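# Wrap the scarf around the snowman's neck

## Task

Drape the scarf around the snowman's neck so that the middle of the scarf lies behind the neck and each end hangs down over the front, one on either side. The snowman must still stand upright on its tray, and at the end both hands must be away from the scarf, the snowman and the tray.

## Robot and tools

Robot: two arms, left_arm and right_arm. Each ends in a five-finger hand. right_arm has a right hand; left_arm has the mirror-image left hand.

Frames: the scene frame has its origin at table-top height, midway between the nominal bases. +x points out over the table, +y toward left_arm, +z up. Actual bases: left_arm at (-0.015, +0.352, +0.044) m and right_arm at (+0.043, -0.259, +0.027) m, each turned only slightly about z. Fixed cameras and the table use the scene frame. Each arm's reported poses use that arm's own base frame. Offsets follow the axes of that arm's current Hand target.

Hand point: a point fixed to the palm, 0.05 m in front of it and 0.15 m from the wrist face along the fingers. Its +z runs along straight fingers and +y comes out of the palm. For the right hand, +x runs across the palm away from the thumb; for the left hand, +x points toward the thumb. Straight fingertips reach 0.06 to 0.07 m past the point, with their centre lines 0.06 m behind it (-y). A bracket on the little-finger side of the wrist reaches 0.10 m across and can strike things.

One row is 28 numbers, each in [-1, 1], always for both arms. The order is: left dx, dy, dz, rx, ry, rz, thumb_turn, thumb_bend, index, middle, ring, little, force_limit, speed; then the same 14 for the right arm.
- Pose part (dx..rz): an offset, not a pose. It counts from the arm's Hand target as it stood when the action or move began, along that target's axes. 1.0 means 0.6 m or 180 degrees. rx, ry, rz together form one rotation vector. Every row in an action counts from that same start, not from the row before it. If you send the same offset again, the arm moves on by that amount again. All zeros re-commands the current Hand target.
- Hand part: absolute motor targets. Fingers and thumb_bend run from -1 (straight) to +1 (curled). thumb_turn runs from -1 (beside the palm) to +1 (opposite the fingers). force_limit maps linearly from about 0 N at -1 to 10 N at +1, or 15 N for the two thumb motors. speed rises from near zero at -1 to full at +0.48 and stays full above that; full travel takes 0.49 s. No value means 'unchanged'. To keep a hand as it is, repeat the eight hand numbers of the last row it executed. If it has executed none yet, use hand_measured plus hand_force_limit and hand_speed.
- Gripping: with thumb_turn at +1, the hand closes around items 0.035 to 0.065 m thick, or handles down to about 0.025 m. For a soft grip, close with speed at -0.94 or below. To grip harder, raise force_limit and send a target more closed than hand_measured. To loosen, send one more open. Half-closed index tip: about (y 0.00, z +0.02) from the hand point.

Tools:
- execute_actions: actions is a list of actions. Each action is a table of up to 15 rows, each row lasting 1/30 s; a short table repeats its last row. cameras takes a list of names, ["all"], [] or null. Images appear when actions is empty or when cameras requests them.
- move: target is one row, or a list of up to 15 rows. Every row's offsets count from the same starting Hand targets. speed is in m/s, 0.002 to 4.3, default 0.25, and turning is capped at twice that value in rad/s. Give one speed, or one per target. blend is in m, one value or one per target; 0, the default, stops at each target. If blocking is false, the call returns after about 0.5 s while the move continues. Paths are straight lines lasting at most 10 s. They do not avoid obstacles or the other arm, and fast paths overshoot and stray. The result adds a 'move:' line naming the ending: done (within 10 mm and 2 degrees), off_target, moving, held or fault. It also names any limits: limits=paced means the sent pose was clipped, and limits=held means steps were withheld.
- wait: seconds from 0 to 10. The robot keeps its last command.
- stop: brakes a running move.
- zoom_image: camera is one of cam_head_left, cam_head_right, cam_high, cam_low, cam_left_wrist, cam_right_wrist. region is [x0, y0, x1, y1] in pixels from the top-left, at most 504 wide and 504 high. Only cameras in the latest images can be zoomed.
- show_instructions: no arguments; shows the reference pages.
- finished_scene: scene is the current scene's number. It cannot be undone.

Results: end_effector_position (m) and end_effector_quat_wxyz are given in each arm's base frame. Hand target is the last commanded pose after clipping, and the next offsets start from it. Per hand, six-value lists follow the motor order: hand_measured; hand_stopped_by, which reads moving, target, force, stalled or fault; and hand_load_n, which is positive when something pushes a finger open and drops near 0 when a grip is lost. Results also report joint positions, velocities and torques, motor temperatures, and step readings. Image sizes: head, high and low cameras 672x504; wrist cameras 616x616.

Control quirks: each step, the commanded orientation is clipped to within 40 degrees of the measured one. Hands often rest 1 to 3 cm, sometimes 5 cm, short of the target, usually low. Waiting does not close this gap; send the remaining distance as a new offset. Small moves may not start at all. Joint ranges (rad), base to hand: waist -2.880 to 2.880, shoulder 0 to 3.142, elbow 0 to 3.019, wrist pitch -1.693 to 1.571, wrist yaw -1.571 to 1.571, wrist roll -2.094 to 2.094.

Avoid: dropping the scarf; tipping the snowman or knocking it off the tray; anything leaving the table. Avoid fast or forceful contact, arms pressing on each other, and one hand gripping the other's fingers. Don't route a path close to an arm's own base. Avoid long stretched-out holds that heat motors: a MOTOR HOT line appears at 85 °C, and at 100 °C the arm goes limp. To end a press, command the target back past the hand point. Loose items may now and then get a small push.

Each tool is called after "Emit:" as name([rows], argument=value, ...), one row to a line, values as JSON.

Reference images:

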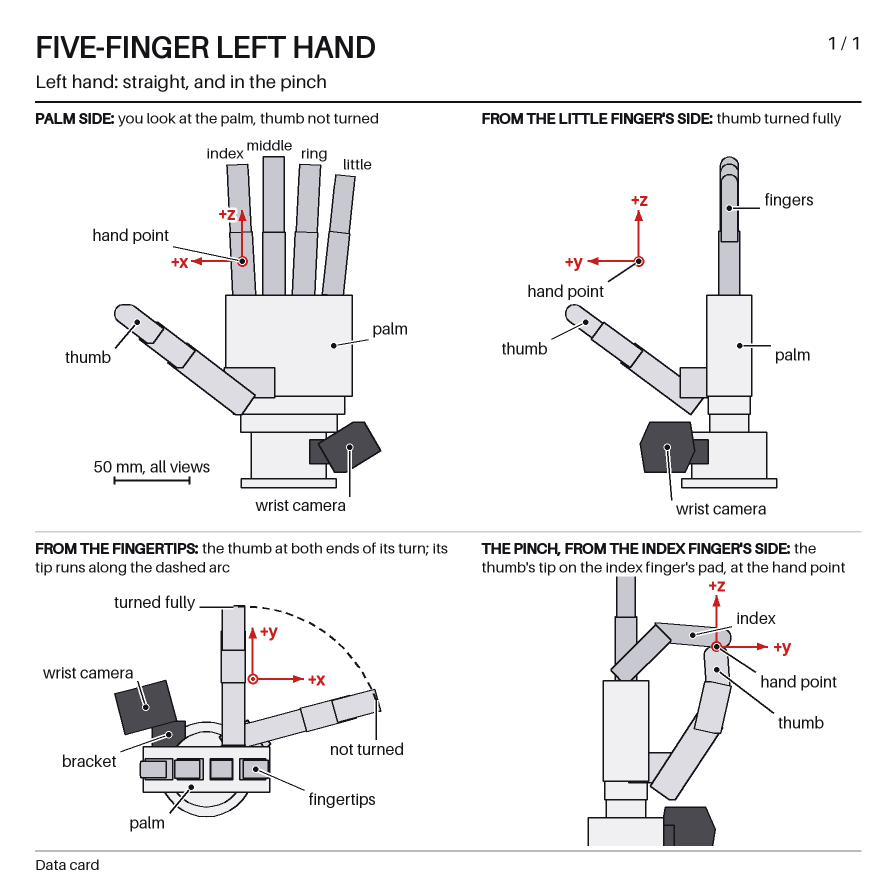

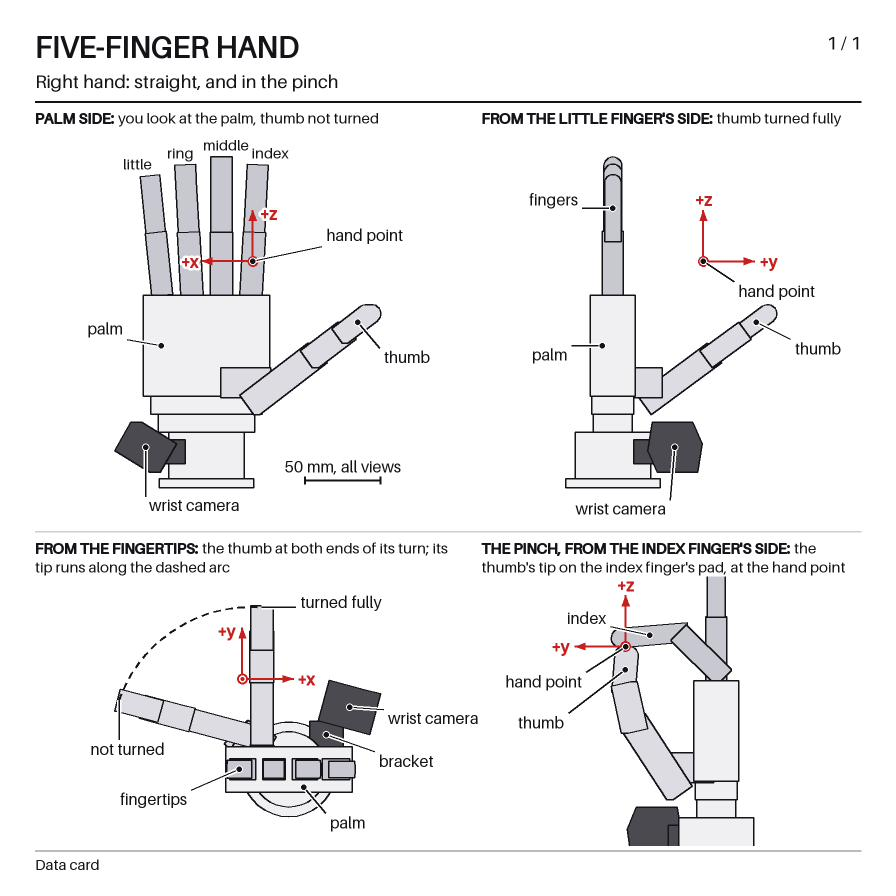

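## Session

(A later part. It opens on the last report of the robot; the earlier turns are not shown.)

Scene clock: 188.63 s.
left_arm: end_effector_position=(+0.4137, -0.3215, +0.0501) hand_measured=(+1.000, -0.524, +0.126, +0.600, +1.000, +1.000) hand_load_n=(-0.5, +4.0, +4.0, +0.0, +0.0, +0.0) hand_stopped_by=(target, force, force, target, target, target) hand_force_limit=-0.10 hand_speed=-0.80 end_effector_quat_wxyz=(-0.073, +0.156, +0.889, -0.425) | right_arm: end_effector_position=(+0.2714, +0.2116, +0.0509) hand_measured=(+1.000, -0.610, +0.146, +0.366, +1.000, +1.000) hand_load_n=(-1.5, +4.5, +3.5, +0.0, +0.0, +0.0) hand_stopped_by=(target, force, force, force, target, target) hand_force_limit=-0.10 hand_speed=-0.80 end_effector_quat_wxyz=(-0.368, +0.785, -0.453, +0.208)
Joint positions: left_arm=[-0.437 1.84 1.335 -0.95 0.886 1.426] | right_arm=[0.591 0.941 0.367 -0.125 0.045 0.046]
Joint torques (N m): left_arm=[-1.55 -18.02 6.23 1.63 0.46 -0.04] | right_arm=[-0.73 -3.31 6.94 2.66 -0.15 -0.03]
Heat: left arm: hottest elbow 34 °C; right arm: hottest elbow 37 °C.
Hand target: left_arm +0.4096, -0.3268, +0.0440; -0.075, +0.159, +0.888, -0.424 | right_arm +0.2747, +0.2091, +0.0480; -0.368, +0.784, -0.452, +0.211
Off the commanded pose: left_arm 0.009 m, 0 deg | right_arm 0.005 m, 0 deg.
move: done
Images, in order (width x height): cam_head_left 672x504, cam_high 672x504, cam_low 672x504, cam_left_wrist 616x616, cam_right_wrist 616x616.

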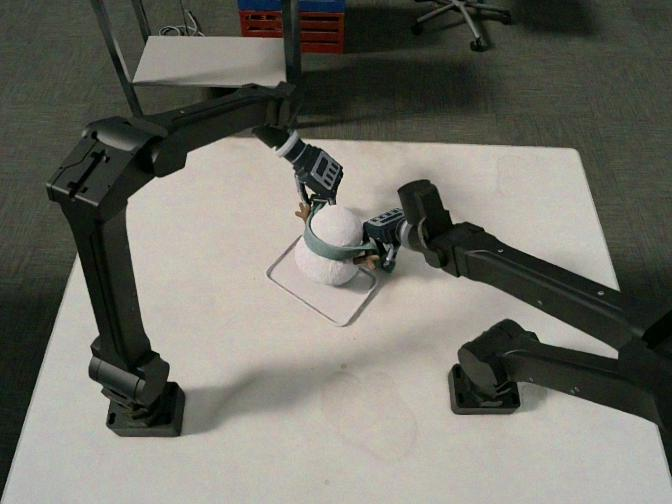

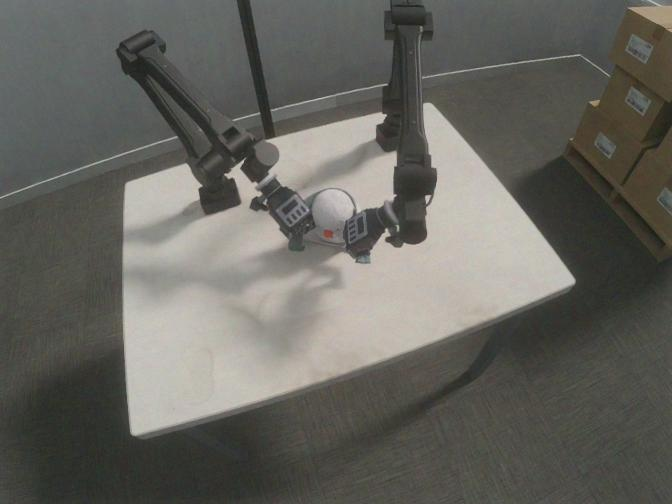

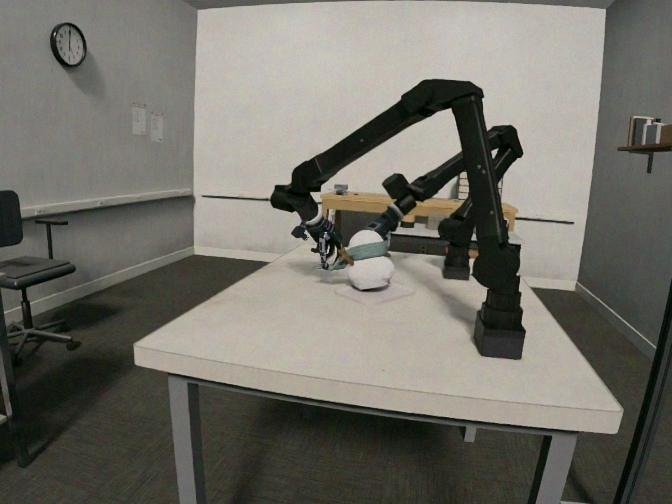

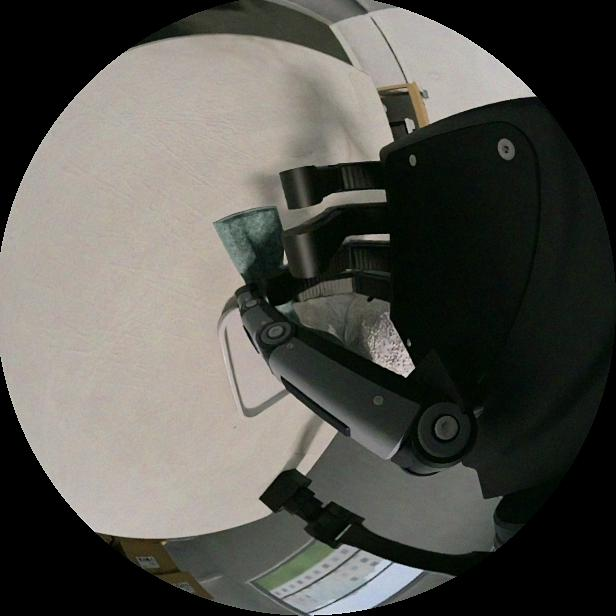

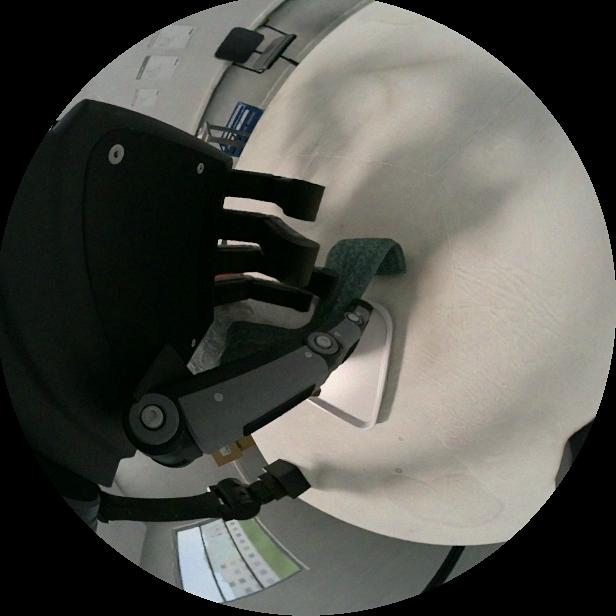

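Emit:
move(target=[0.0383,-0.016,-0.0333,0,0,0,1,-0.3,0.5,0.6,1,1,-0.1,-0.8,-0.0392,-0.017,-0.0317,0,0,0,1,-0.3,0.5,0.6,1,1,-0.1,-0.8], speed=0.05, cameras=["cam_head_left","cam_high","cam_low","cam_left_wrist","cam_right_wrist"])

Emit:
zoom_image(camera="cam_low", region=[300, 140, 500, 310])

Emit:
zoom_image(camera="cam_high", region=[240, 120, 440, 280])

Emit:
zoom_image(camera="cam_head_left", region=[210, 180, 430, 350])

Scene clock: 190.63 s.
left_arm: end_effector_position=(+0.3942, -0.3122, +0.0558) hand_measured=(+1.000, -0.524, +0.126, +0.600, +1.000, +1.000) hand_load_n=(-0.5, +4.0, +3.5, +0.0, +0.0, +0.0) hand_stopped_by=(target, force, force, target, target, target) hand_force_limit=-0.10 hand_speed=-0.80 end_effector_quat_wxyz=(-0.079, +0.154, +0.889, -0.423) | right_arm: end_effector_position=(+0.2532, +0.2184, +0.0568) hand_measured=(+1.000, -0.608, +0.146, +0.366, +1.000, +1.000) hand_load_n=(+0.0, +1.0, +1.0, +0.0, +0.0, +0.0) hand_stopped_by=(target, force, force, force, target, target) hand_force_limit=-0.10 hand_speed=-0.80 end_effector_quat_wxyz=(-0.361, +0.787, -0.454, +0.211)
Joint positions: left_arm=[-0.437 1.792 1.28 -0.96 0.886 1.43] | right_arm=[0.672 0.886 0.367 -0.196 0.117 0.096]
Joint torques (N m): left_arm=[-0.91 -20.01 6.28 0.27 0.52 0.17] | right_arm=[1.32 -4.25 9.25 1.17 0.19 0.16]
Heat: left arm: hottest elbow 34 °C; right arm: hottest elbow 37 °C.
Hand target: left_arm +0.3912, -0.3099, +0.0640; -0.075, +0.159, +0.888, -0.424 | right_arm +0.2559, +0.2254, +0.0681; -0.369, +0.784, -0.452, +0.211
Off the commanded pose: left_arm 0.009 m, 1 deg | right_arm 0.014 m, 1 deg.
move: off_target (right_arm)
Images, in order (width x height): cam_head_left 672x504, cam_high 672x504, cam_low 672x504, cam_left_wrist 616x616, cam_right_wrist 616x616.

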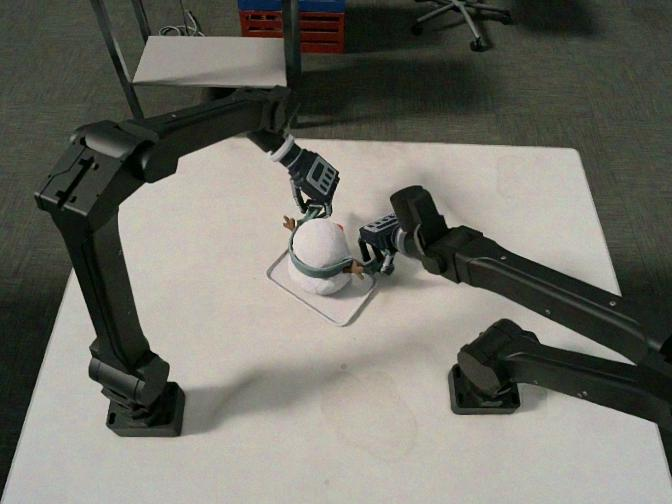

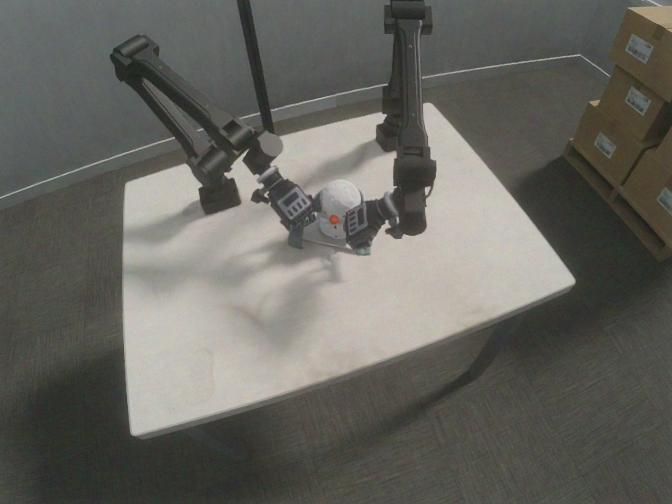

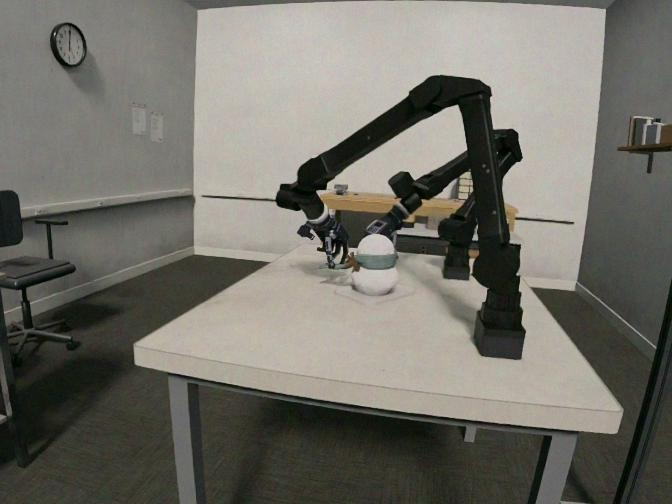

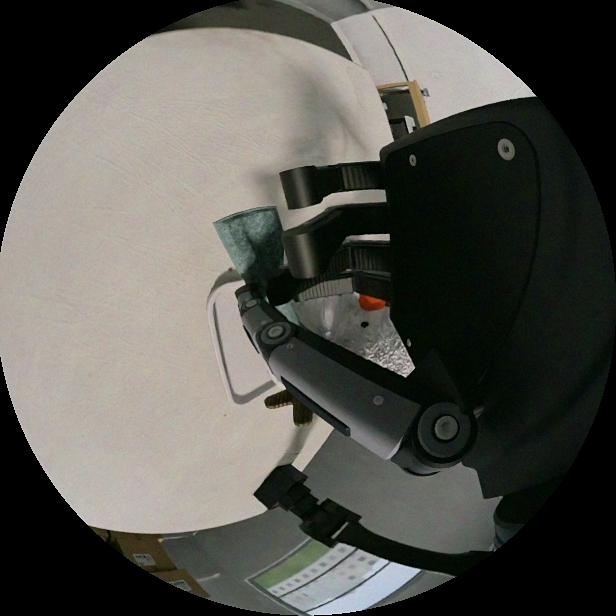

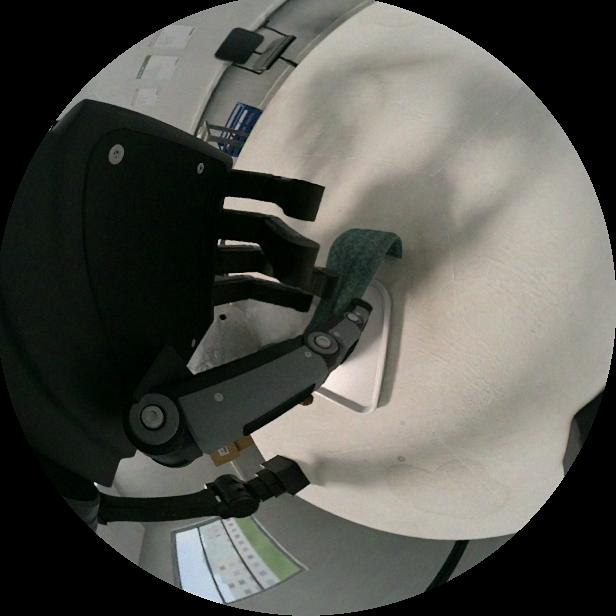

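Scaled by 2.520.

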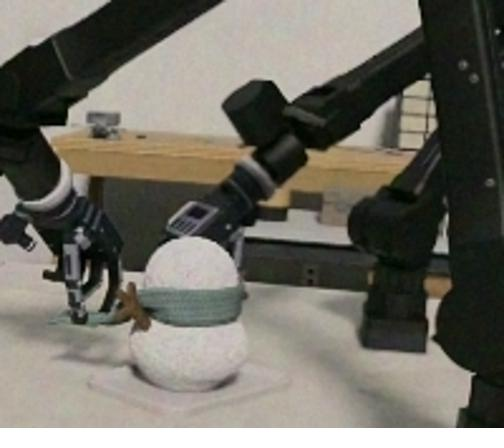

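Scaled by 2.520.

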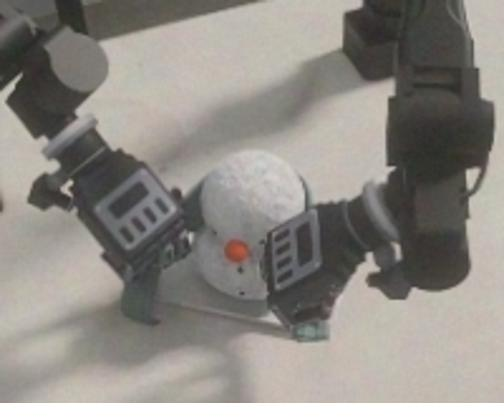

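Scaled by 2.291.

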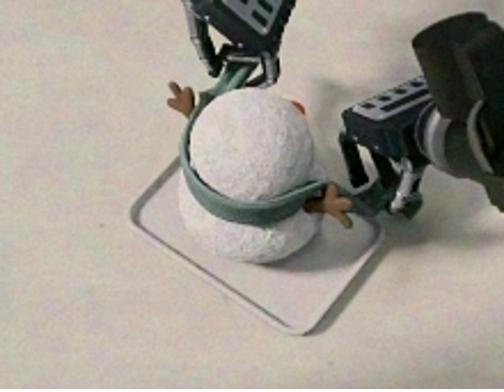

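Emit:
move(target=[0,0,0,0,0,0,1,-1,0.5,0.6,1,1,-0.1,-0.5,0,0,0,0,0,0,1,-1,0.5,0.6,1,1,-0.1,-0.5], speed=0.05, cameras=["cam_head_left","cam_low","cam_left_wrist","cam_right_wrist"])

Emit:
zoom_image(camera="cam_low", region=[300, 140, 500, 310])

Emit:
zoom_image(camera="cam_head_left", region=[210, 180, 430, 350])

Scene clock: 192.17 s.
left_arm: end_effector_position=(+0.3943, -0.3122, +0.0557) hand_measured=(+1.000, -1.000, +0.126, +0.600, +1.000, +1.000) hand_load_n=(+0.0, +0.0, +0.0, +0.5, +0.0, +0.0) hand_stopped_by=(target, target, force, target, target, target) hand_force_limit=-0.10 hand_speed=-0.50 end_effector_quat_wxyz=(-0.079, +0.155, +0.889, -0.423) | right_arm: end_effector_position=(+0.2533, +0.2183, +0.0568) hand_measured=(+1.000, -1.000, +0.146, +0.366, +1.000, +1.000) hand_load_n=(+0.0, +0.0, +0.0, +0.0, +0.0, +0.0) hand_stopped_by=(target, target, force, force, target, target) hand_force_limit=-0.10 hand_speed=-0.50 end_effector_quat_wxyz=(-0.361, +0.786, -0.455, +0.211)
Joint positions: left_arm=[-0.437 1.792 1.28 -0.96 0.886 1.432] | right_arm=[0.672 0.886 0.367 -0.196 0.117 0.097]
Joint torques (N m): left_arm=[-0.67 -19.72 6.27 0.25 0.51 0.13] | right_arm=[1.32 -4.19 9.25 1.2 0.17 0.13]
Heat: left arm: hottest elbow 33 °C; right arm: hottest elbow 37 °C.
Hand target: left_arm +0.3912, -0.3099, +0.0640; -0.075, +0.159, +0.888, -0.424 | right_arm +0.2559, +0.2254, +0.0681; -0.369, +0.784, -0.452, +0.211
Off the commanded pose: left_arm 0.009 m, 1 deg | right_arm 0.014 m, 1 deg.
move: off_target (right_arm)
Images, in order (width x height): cam_head_left 672x504, cam_low 672x504, cam_left_wrist 616x616, cam_right_wrist 616x616.

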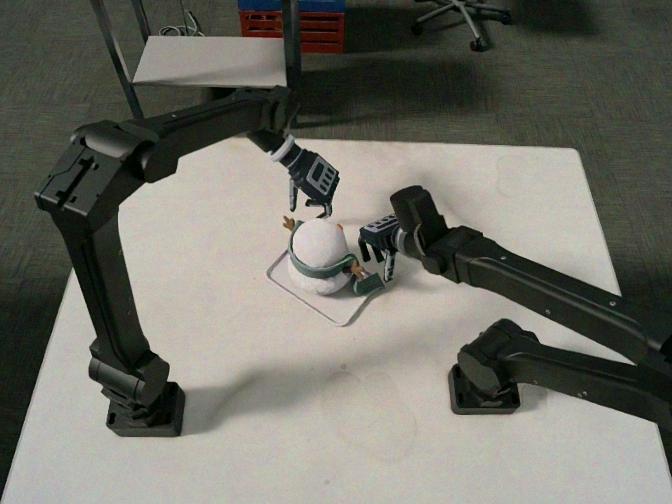

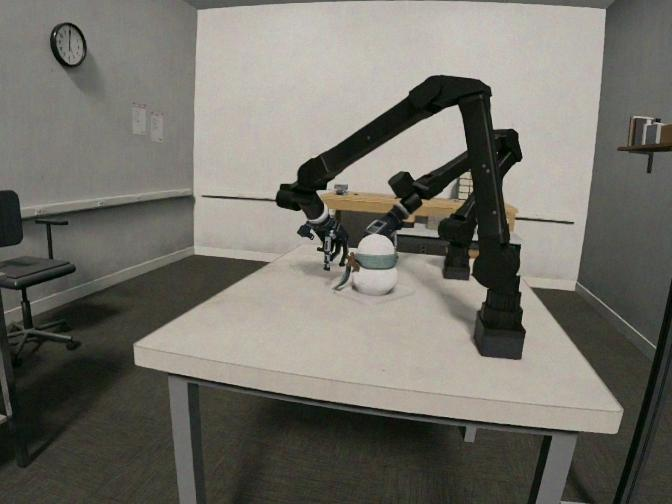

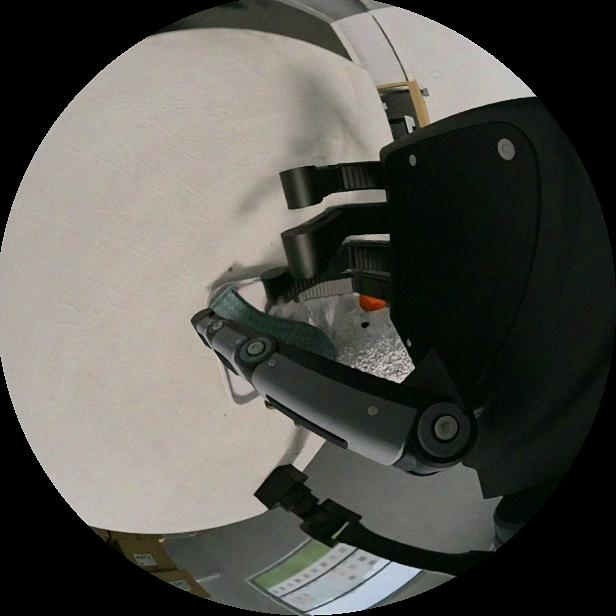

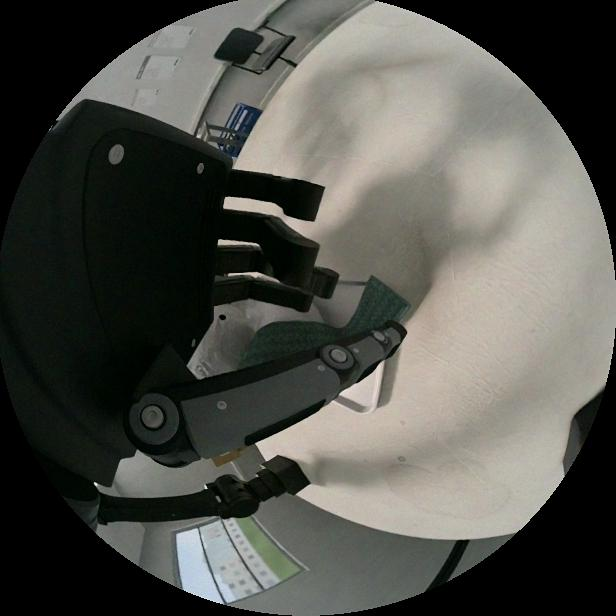

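Scaled by 2.520.

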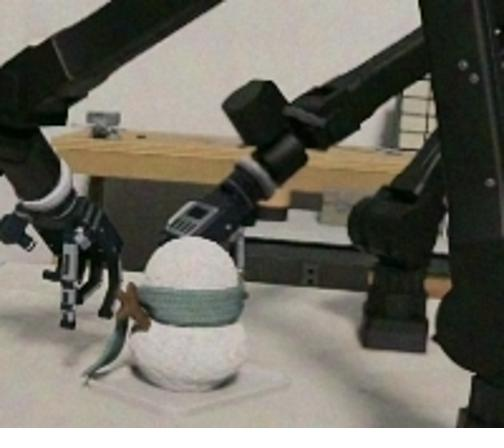

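Scaled by 2.291.

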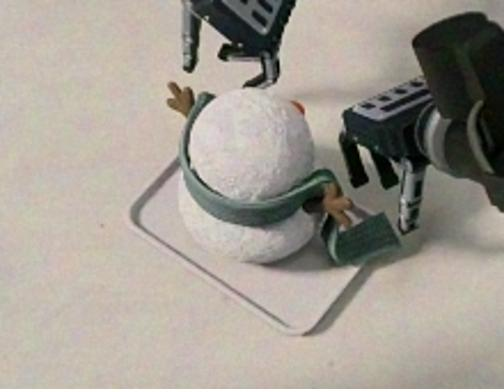

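Emit:
move(target=[0,-0.124,-0.1647,0,0,0,1,-1,0.5,0.6,1,1,-0.1,-0.5,0,-0.1218,-0.1663,0,0,0,1,-1,0.5,0.6,1,1,-0.1,-0.5], speed=0.1, cameras=["cam_head_left","cam_high","cam_low","cam_left_wrist","cam_right_wrist"])

Emit:
zoom_image(camera="cam_low", region=[300, 140, 500, 310])

Emit:
zoom_image(camera="cam_head_left", region=[210, 180, 430, 350])

Emit:
zoom_image(camera="cam_high", region=[240, 120, 440, 280])

Scene clock: 194.73 s.
left_arm: end_effector_position=(+0.3829, -0.2804, +0.1561) hand_measured=(+1.000, -1.000, +0.126, +0.600, +1.000, +1.000) hand_load_n=(+0.0, +0.0, +0.0, +0.0, +0.5, +0.0) hand_stopped_by=(target, target, force, target, target, target) hand_force_limit=-0.10 hand_speed=-0.50 end_effector_quat_wxyz=(-0.106, +0.148, +0.891, -0.416) | right_arm: end_effector_position=(+0.2248, +0.2007, +0.1594) hand_measured=(+1.000, -1.000, +0.146, +0.366, +1.000, +1.000) hand_load_n=(+0.0, +0.0, +0.0, +0.0, +0.0, +0.5) hand_stopped_by=(target, target, force, force, target, target) hand_force_limit=-0.10 hand_speed=-0.50 end_effector_quat_wxyz=(-0.348, +0.793, -0.456, +0.207)
Joint positions: left_arm=[-0.39 1.688 1.419 -1.333 0.887 1.524] | right_arm=[0.694 0.641 0.572 -0.676 0.134 0.109]
Joint torques (N m): left_arm=[0.32 -18.61 12.45 0.03 0.61 0.15] | right_arm=[1.38 -2.2 12.53 1.31 0.19 0.16]
Heat: left arm: hottest elbow 33 °C; right arm: hottest elbow 37 °C.
Hand target: left_arm +0.4016, -0.2816, +0.1839; -0.075, +0.159, +0.888, -0.424 | right_arm +0.2300, +0.2102, +0.1882; -0.369, +0.784, -0.452, +0.212
Off the commanded pose: left_arm 0.034 m, 4 deg | right_arm 0.031 m, 3 deg.
move: off_target (left_arm, right_arm)
Images, in order (width x height): cam_head_left 672x504, cam_high 672x504, cam_low 672x504, cam_left_wrist 616x616, cam_right_wrist 616x616.

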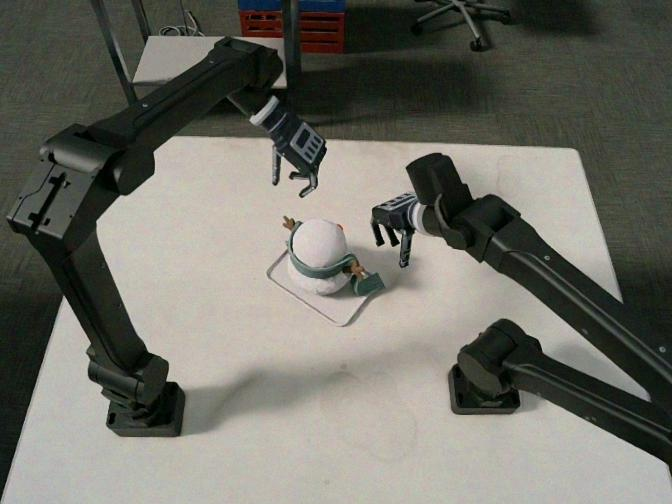

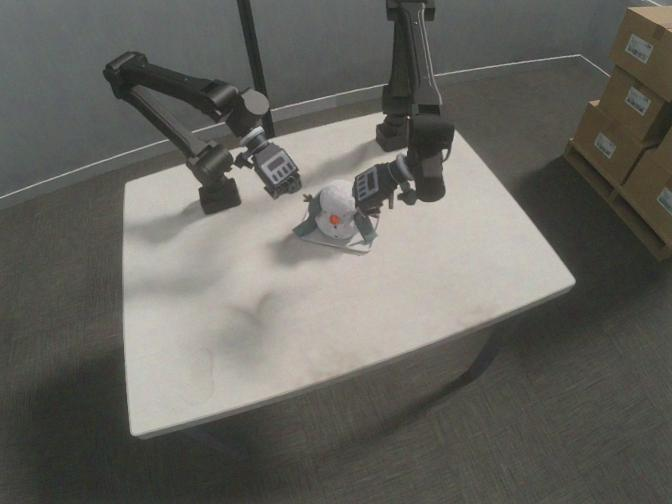

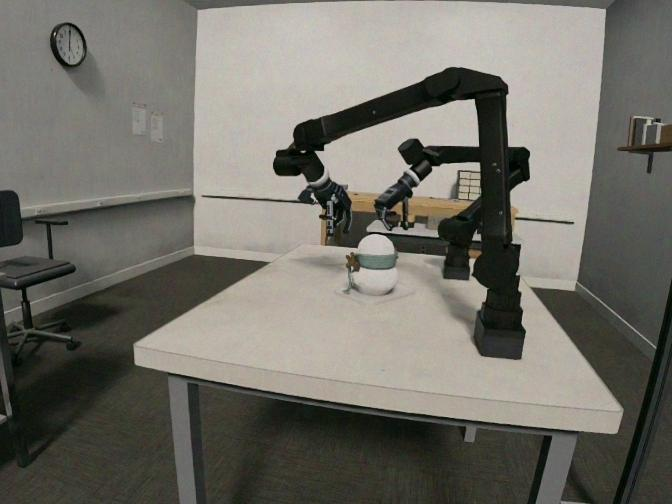

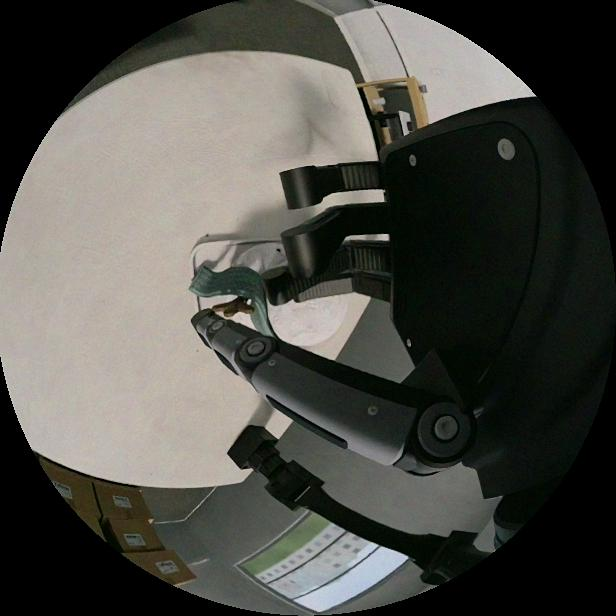

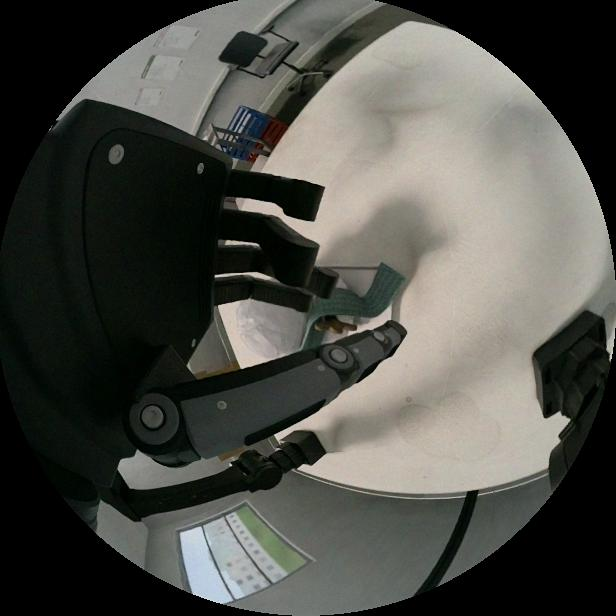

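Scaled by 2.520.

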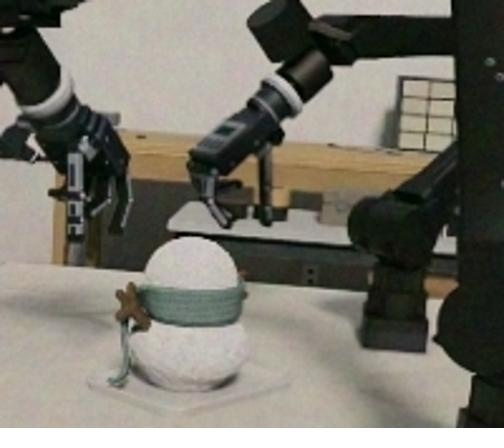

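Scaled by 2.291.

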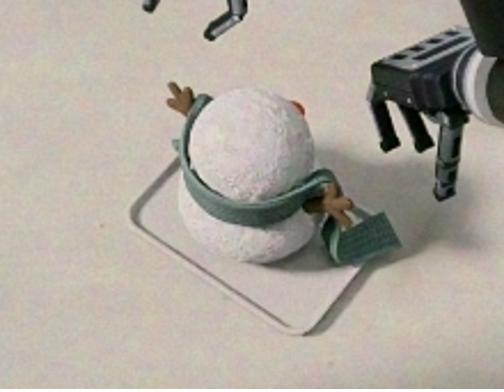

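Scaled by 2.520.

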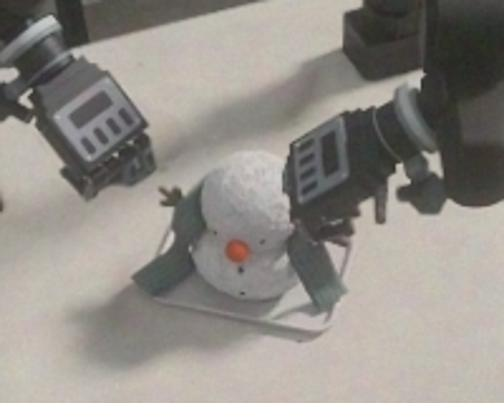

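Emit:
move(target=[0,0.019,-0.156,0,0,0,1,-1,0.5,0.6,1,1,-0.1,-0.5,0,0.021,-0.156,0,0,0,1,-1,0.5,0.6,1,1,-0.1,-0.5], speed=0.15, cameras=["cam_head_left","cam_high","cam_low"])

Emit:
zoom_image(camera="cam_high", region=[240, 120, 440, 280])

Emit:
zoom_image(camera="cam_head_left", region=[210, 180, 430, 350])

Scene clock: 196.67 s.
left_arm: end_effector_position=(+0.4141, -0.2070, +0.2181) hand_measured=(+1.000, -1.000, +0.126, +0.600, +1.000, +1.000) hand_load_n=(+0.0, +0.0, +0.0, +0.0, +0.0, +0.0) hand_stopped_by=(target, target, force, target, target, target) hand_force_limit=-0.10 hand_speed=-0.50 end_effector_quat_wxyz=(-0.094, +0.151, +0.889, -0.422) | right_arm: end_effector_position=(+0.1605, +0.1654, +0.2106) hand_measured=(+1.000, -1.000, +0.146, +0.366, +1.000, +1.000) hand_load_n=(+0.0, +0.0, +0.0, +0.0, +0.0, +0.0) hand_stopped_by=(target, target, force, force, target, target) hand_force_limit=-0.10 hand_speed=-0.50 end_effector_quat_wxyz=(-0.348, +0.793, -0.455, +0.209)
Joint positions: left_arm=[-0.227 1.696 1.591 -1.663 0.879 1.773] | right_arm=[0.815 0.401 0.656 -1.014 0.225 0.189]
Joint torques (N m): left_arm=[-0.21 -16.5 12.49 -0.38 0.51 0.15] | right_arm=[1.32 0.73 12.3 1.14 0.24 0.17]
Heat: left arm: hottest elbow 34 °C; right arm: hottest elbow 38 °C.
Hand target: left_arm +0.4292, -0.2066, +0.2340; -0.075, +0.159, +0.888, -0.424 | right_arm +0.1608, +0.1699, +0.2383; -0.369, +0.784, -0.452, +0.211
Off the commanded pose: left_arm 0.022 m, 2 deg | right_arm 0.028 m, 3 deg.
move: off_target (left_arm, right_arm)
Images, in order (width x height): cam_head_left 672x504, cam_high 672x504, cam_low 672x504.

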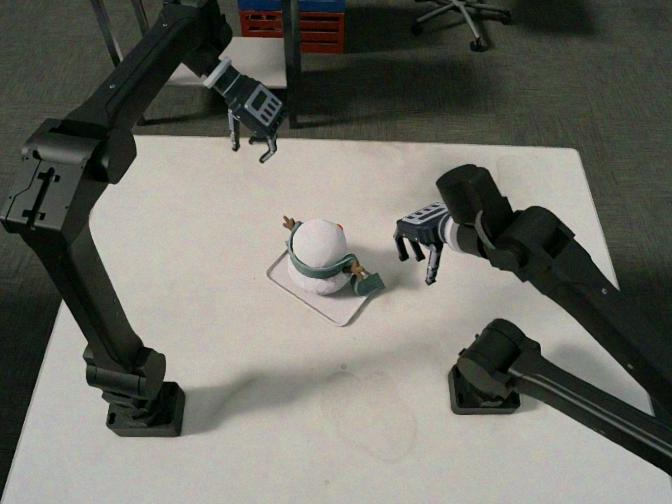

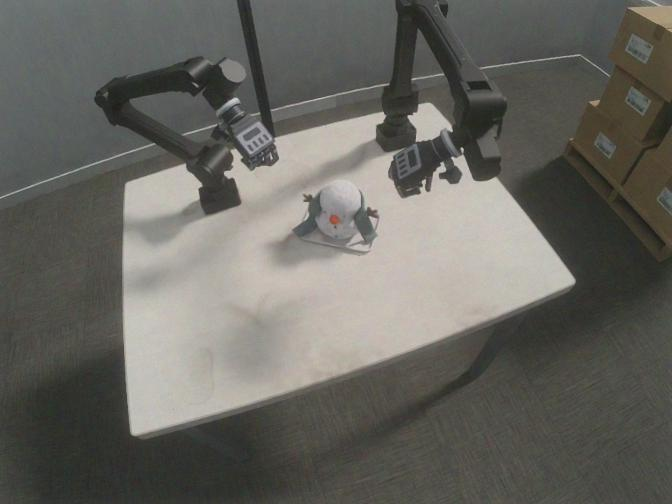

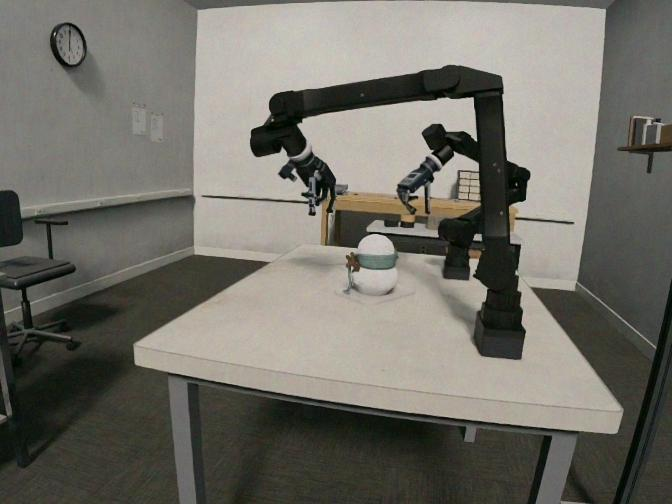

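Scaled by 2.520.

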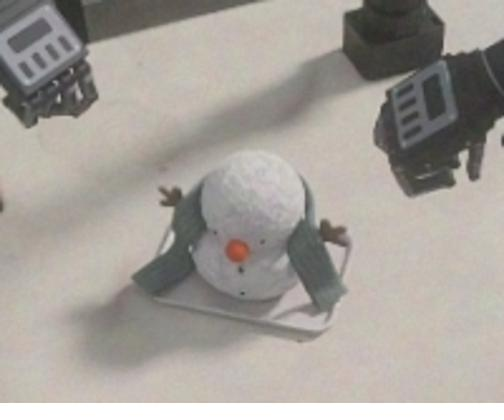

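Scaled by 2.291.

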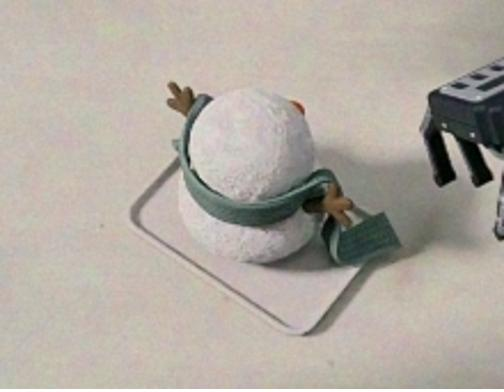

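Emit:
finished_scene(scene=1)

The scene is finished: the task was done.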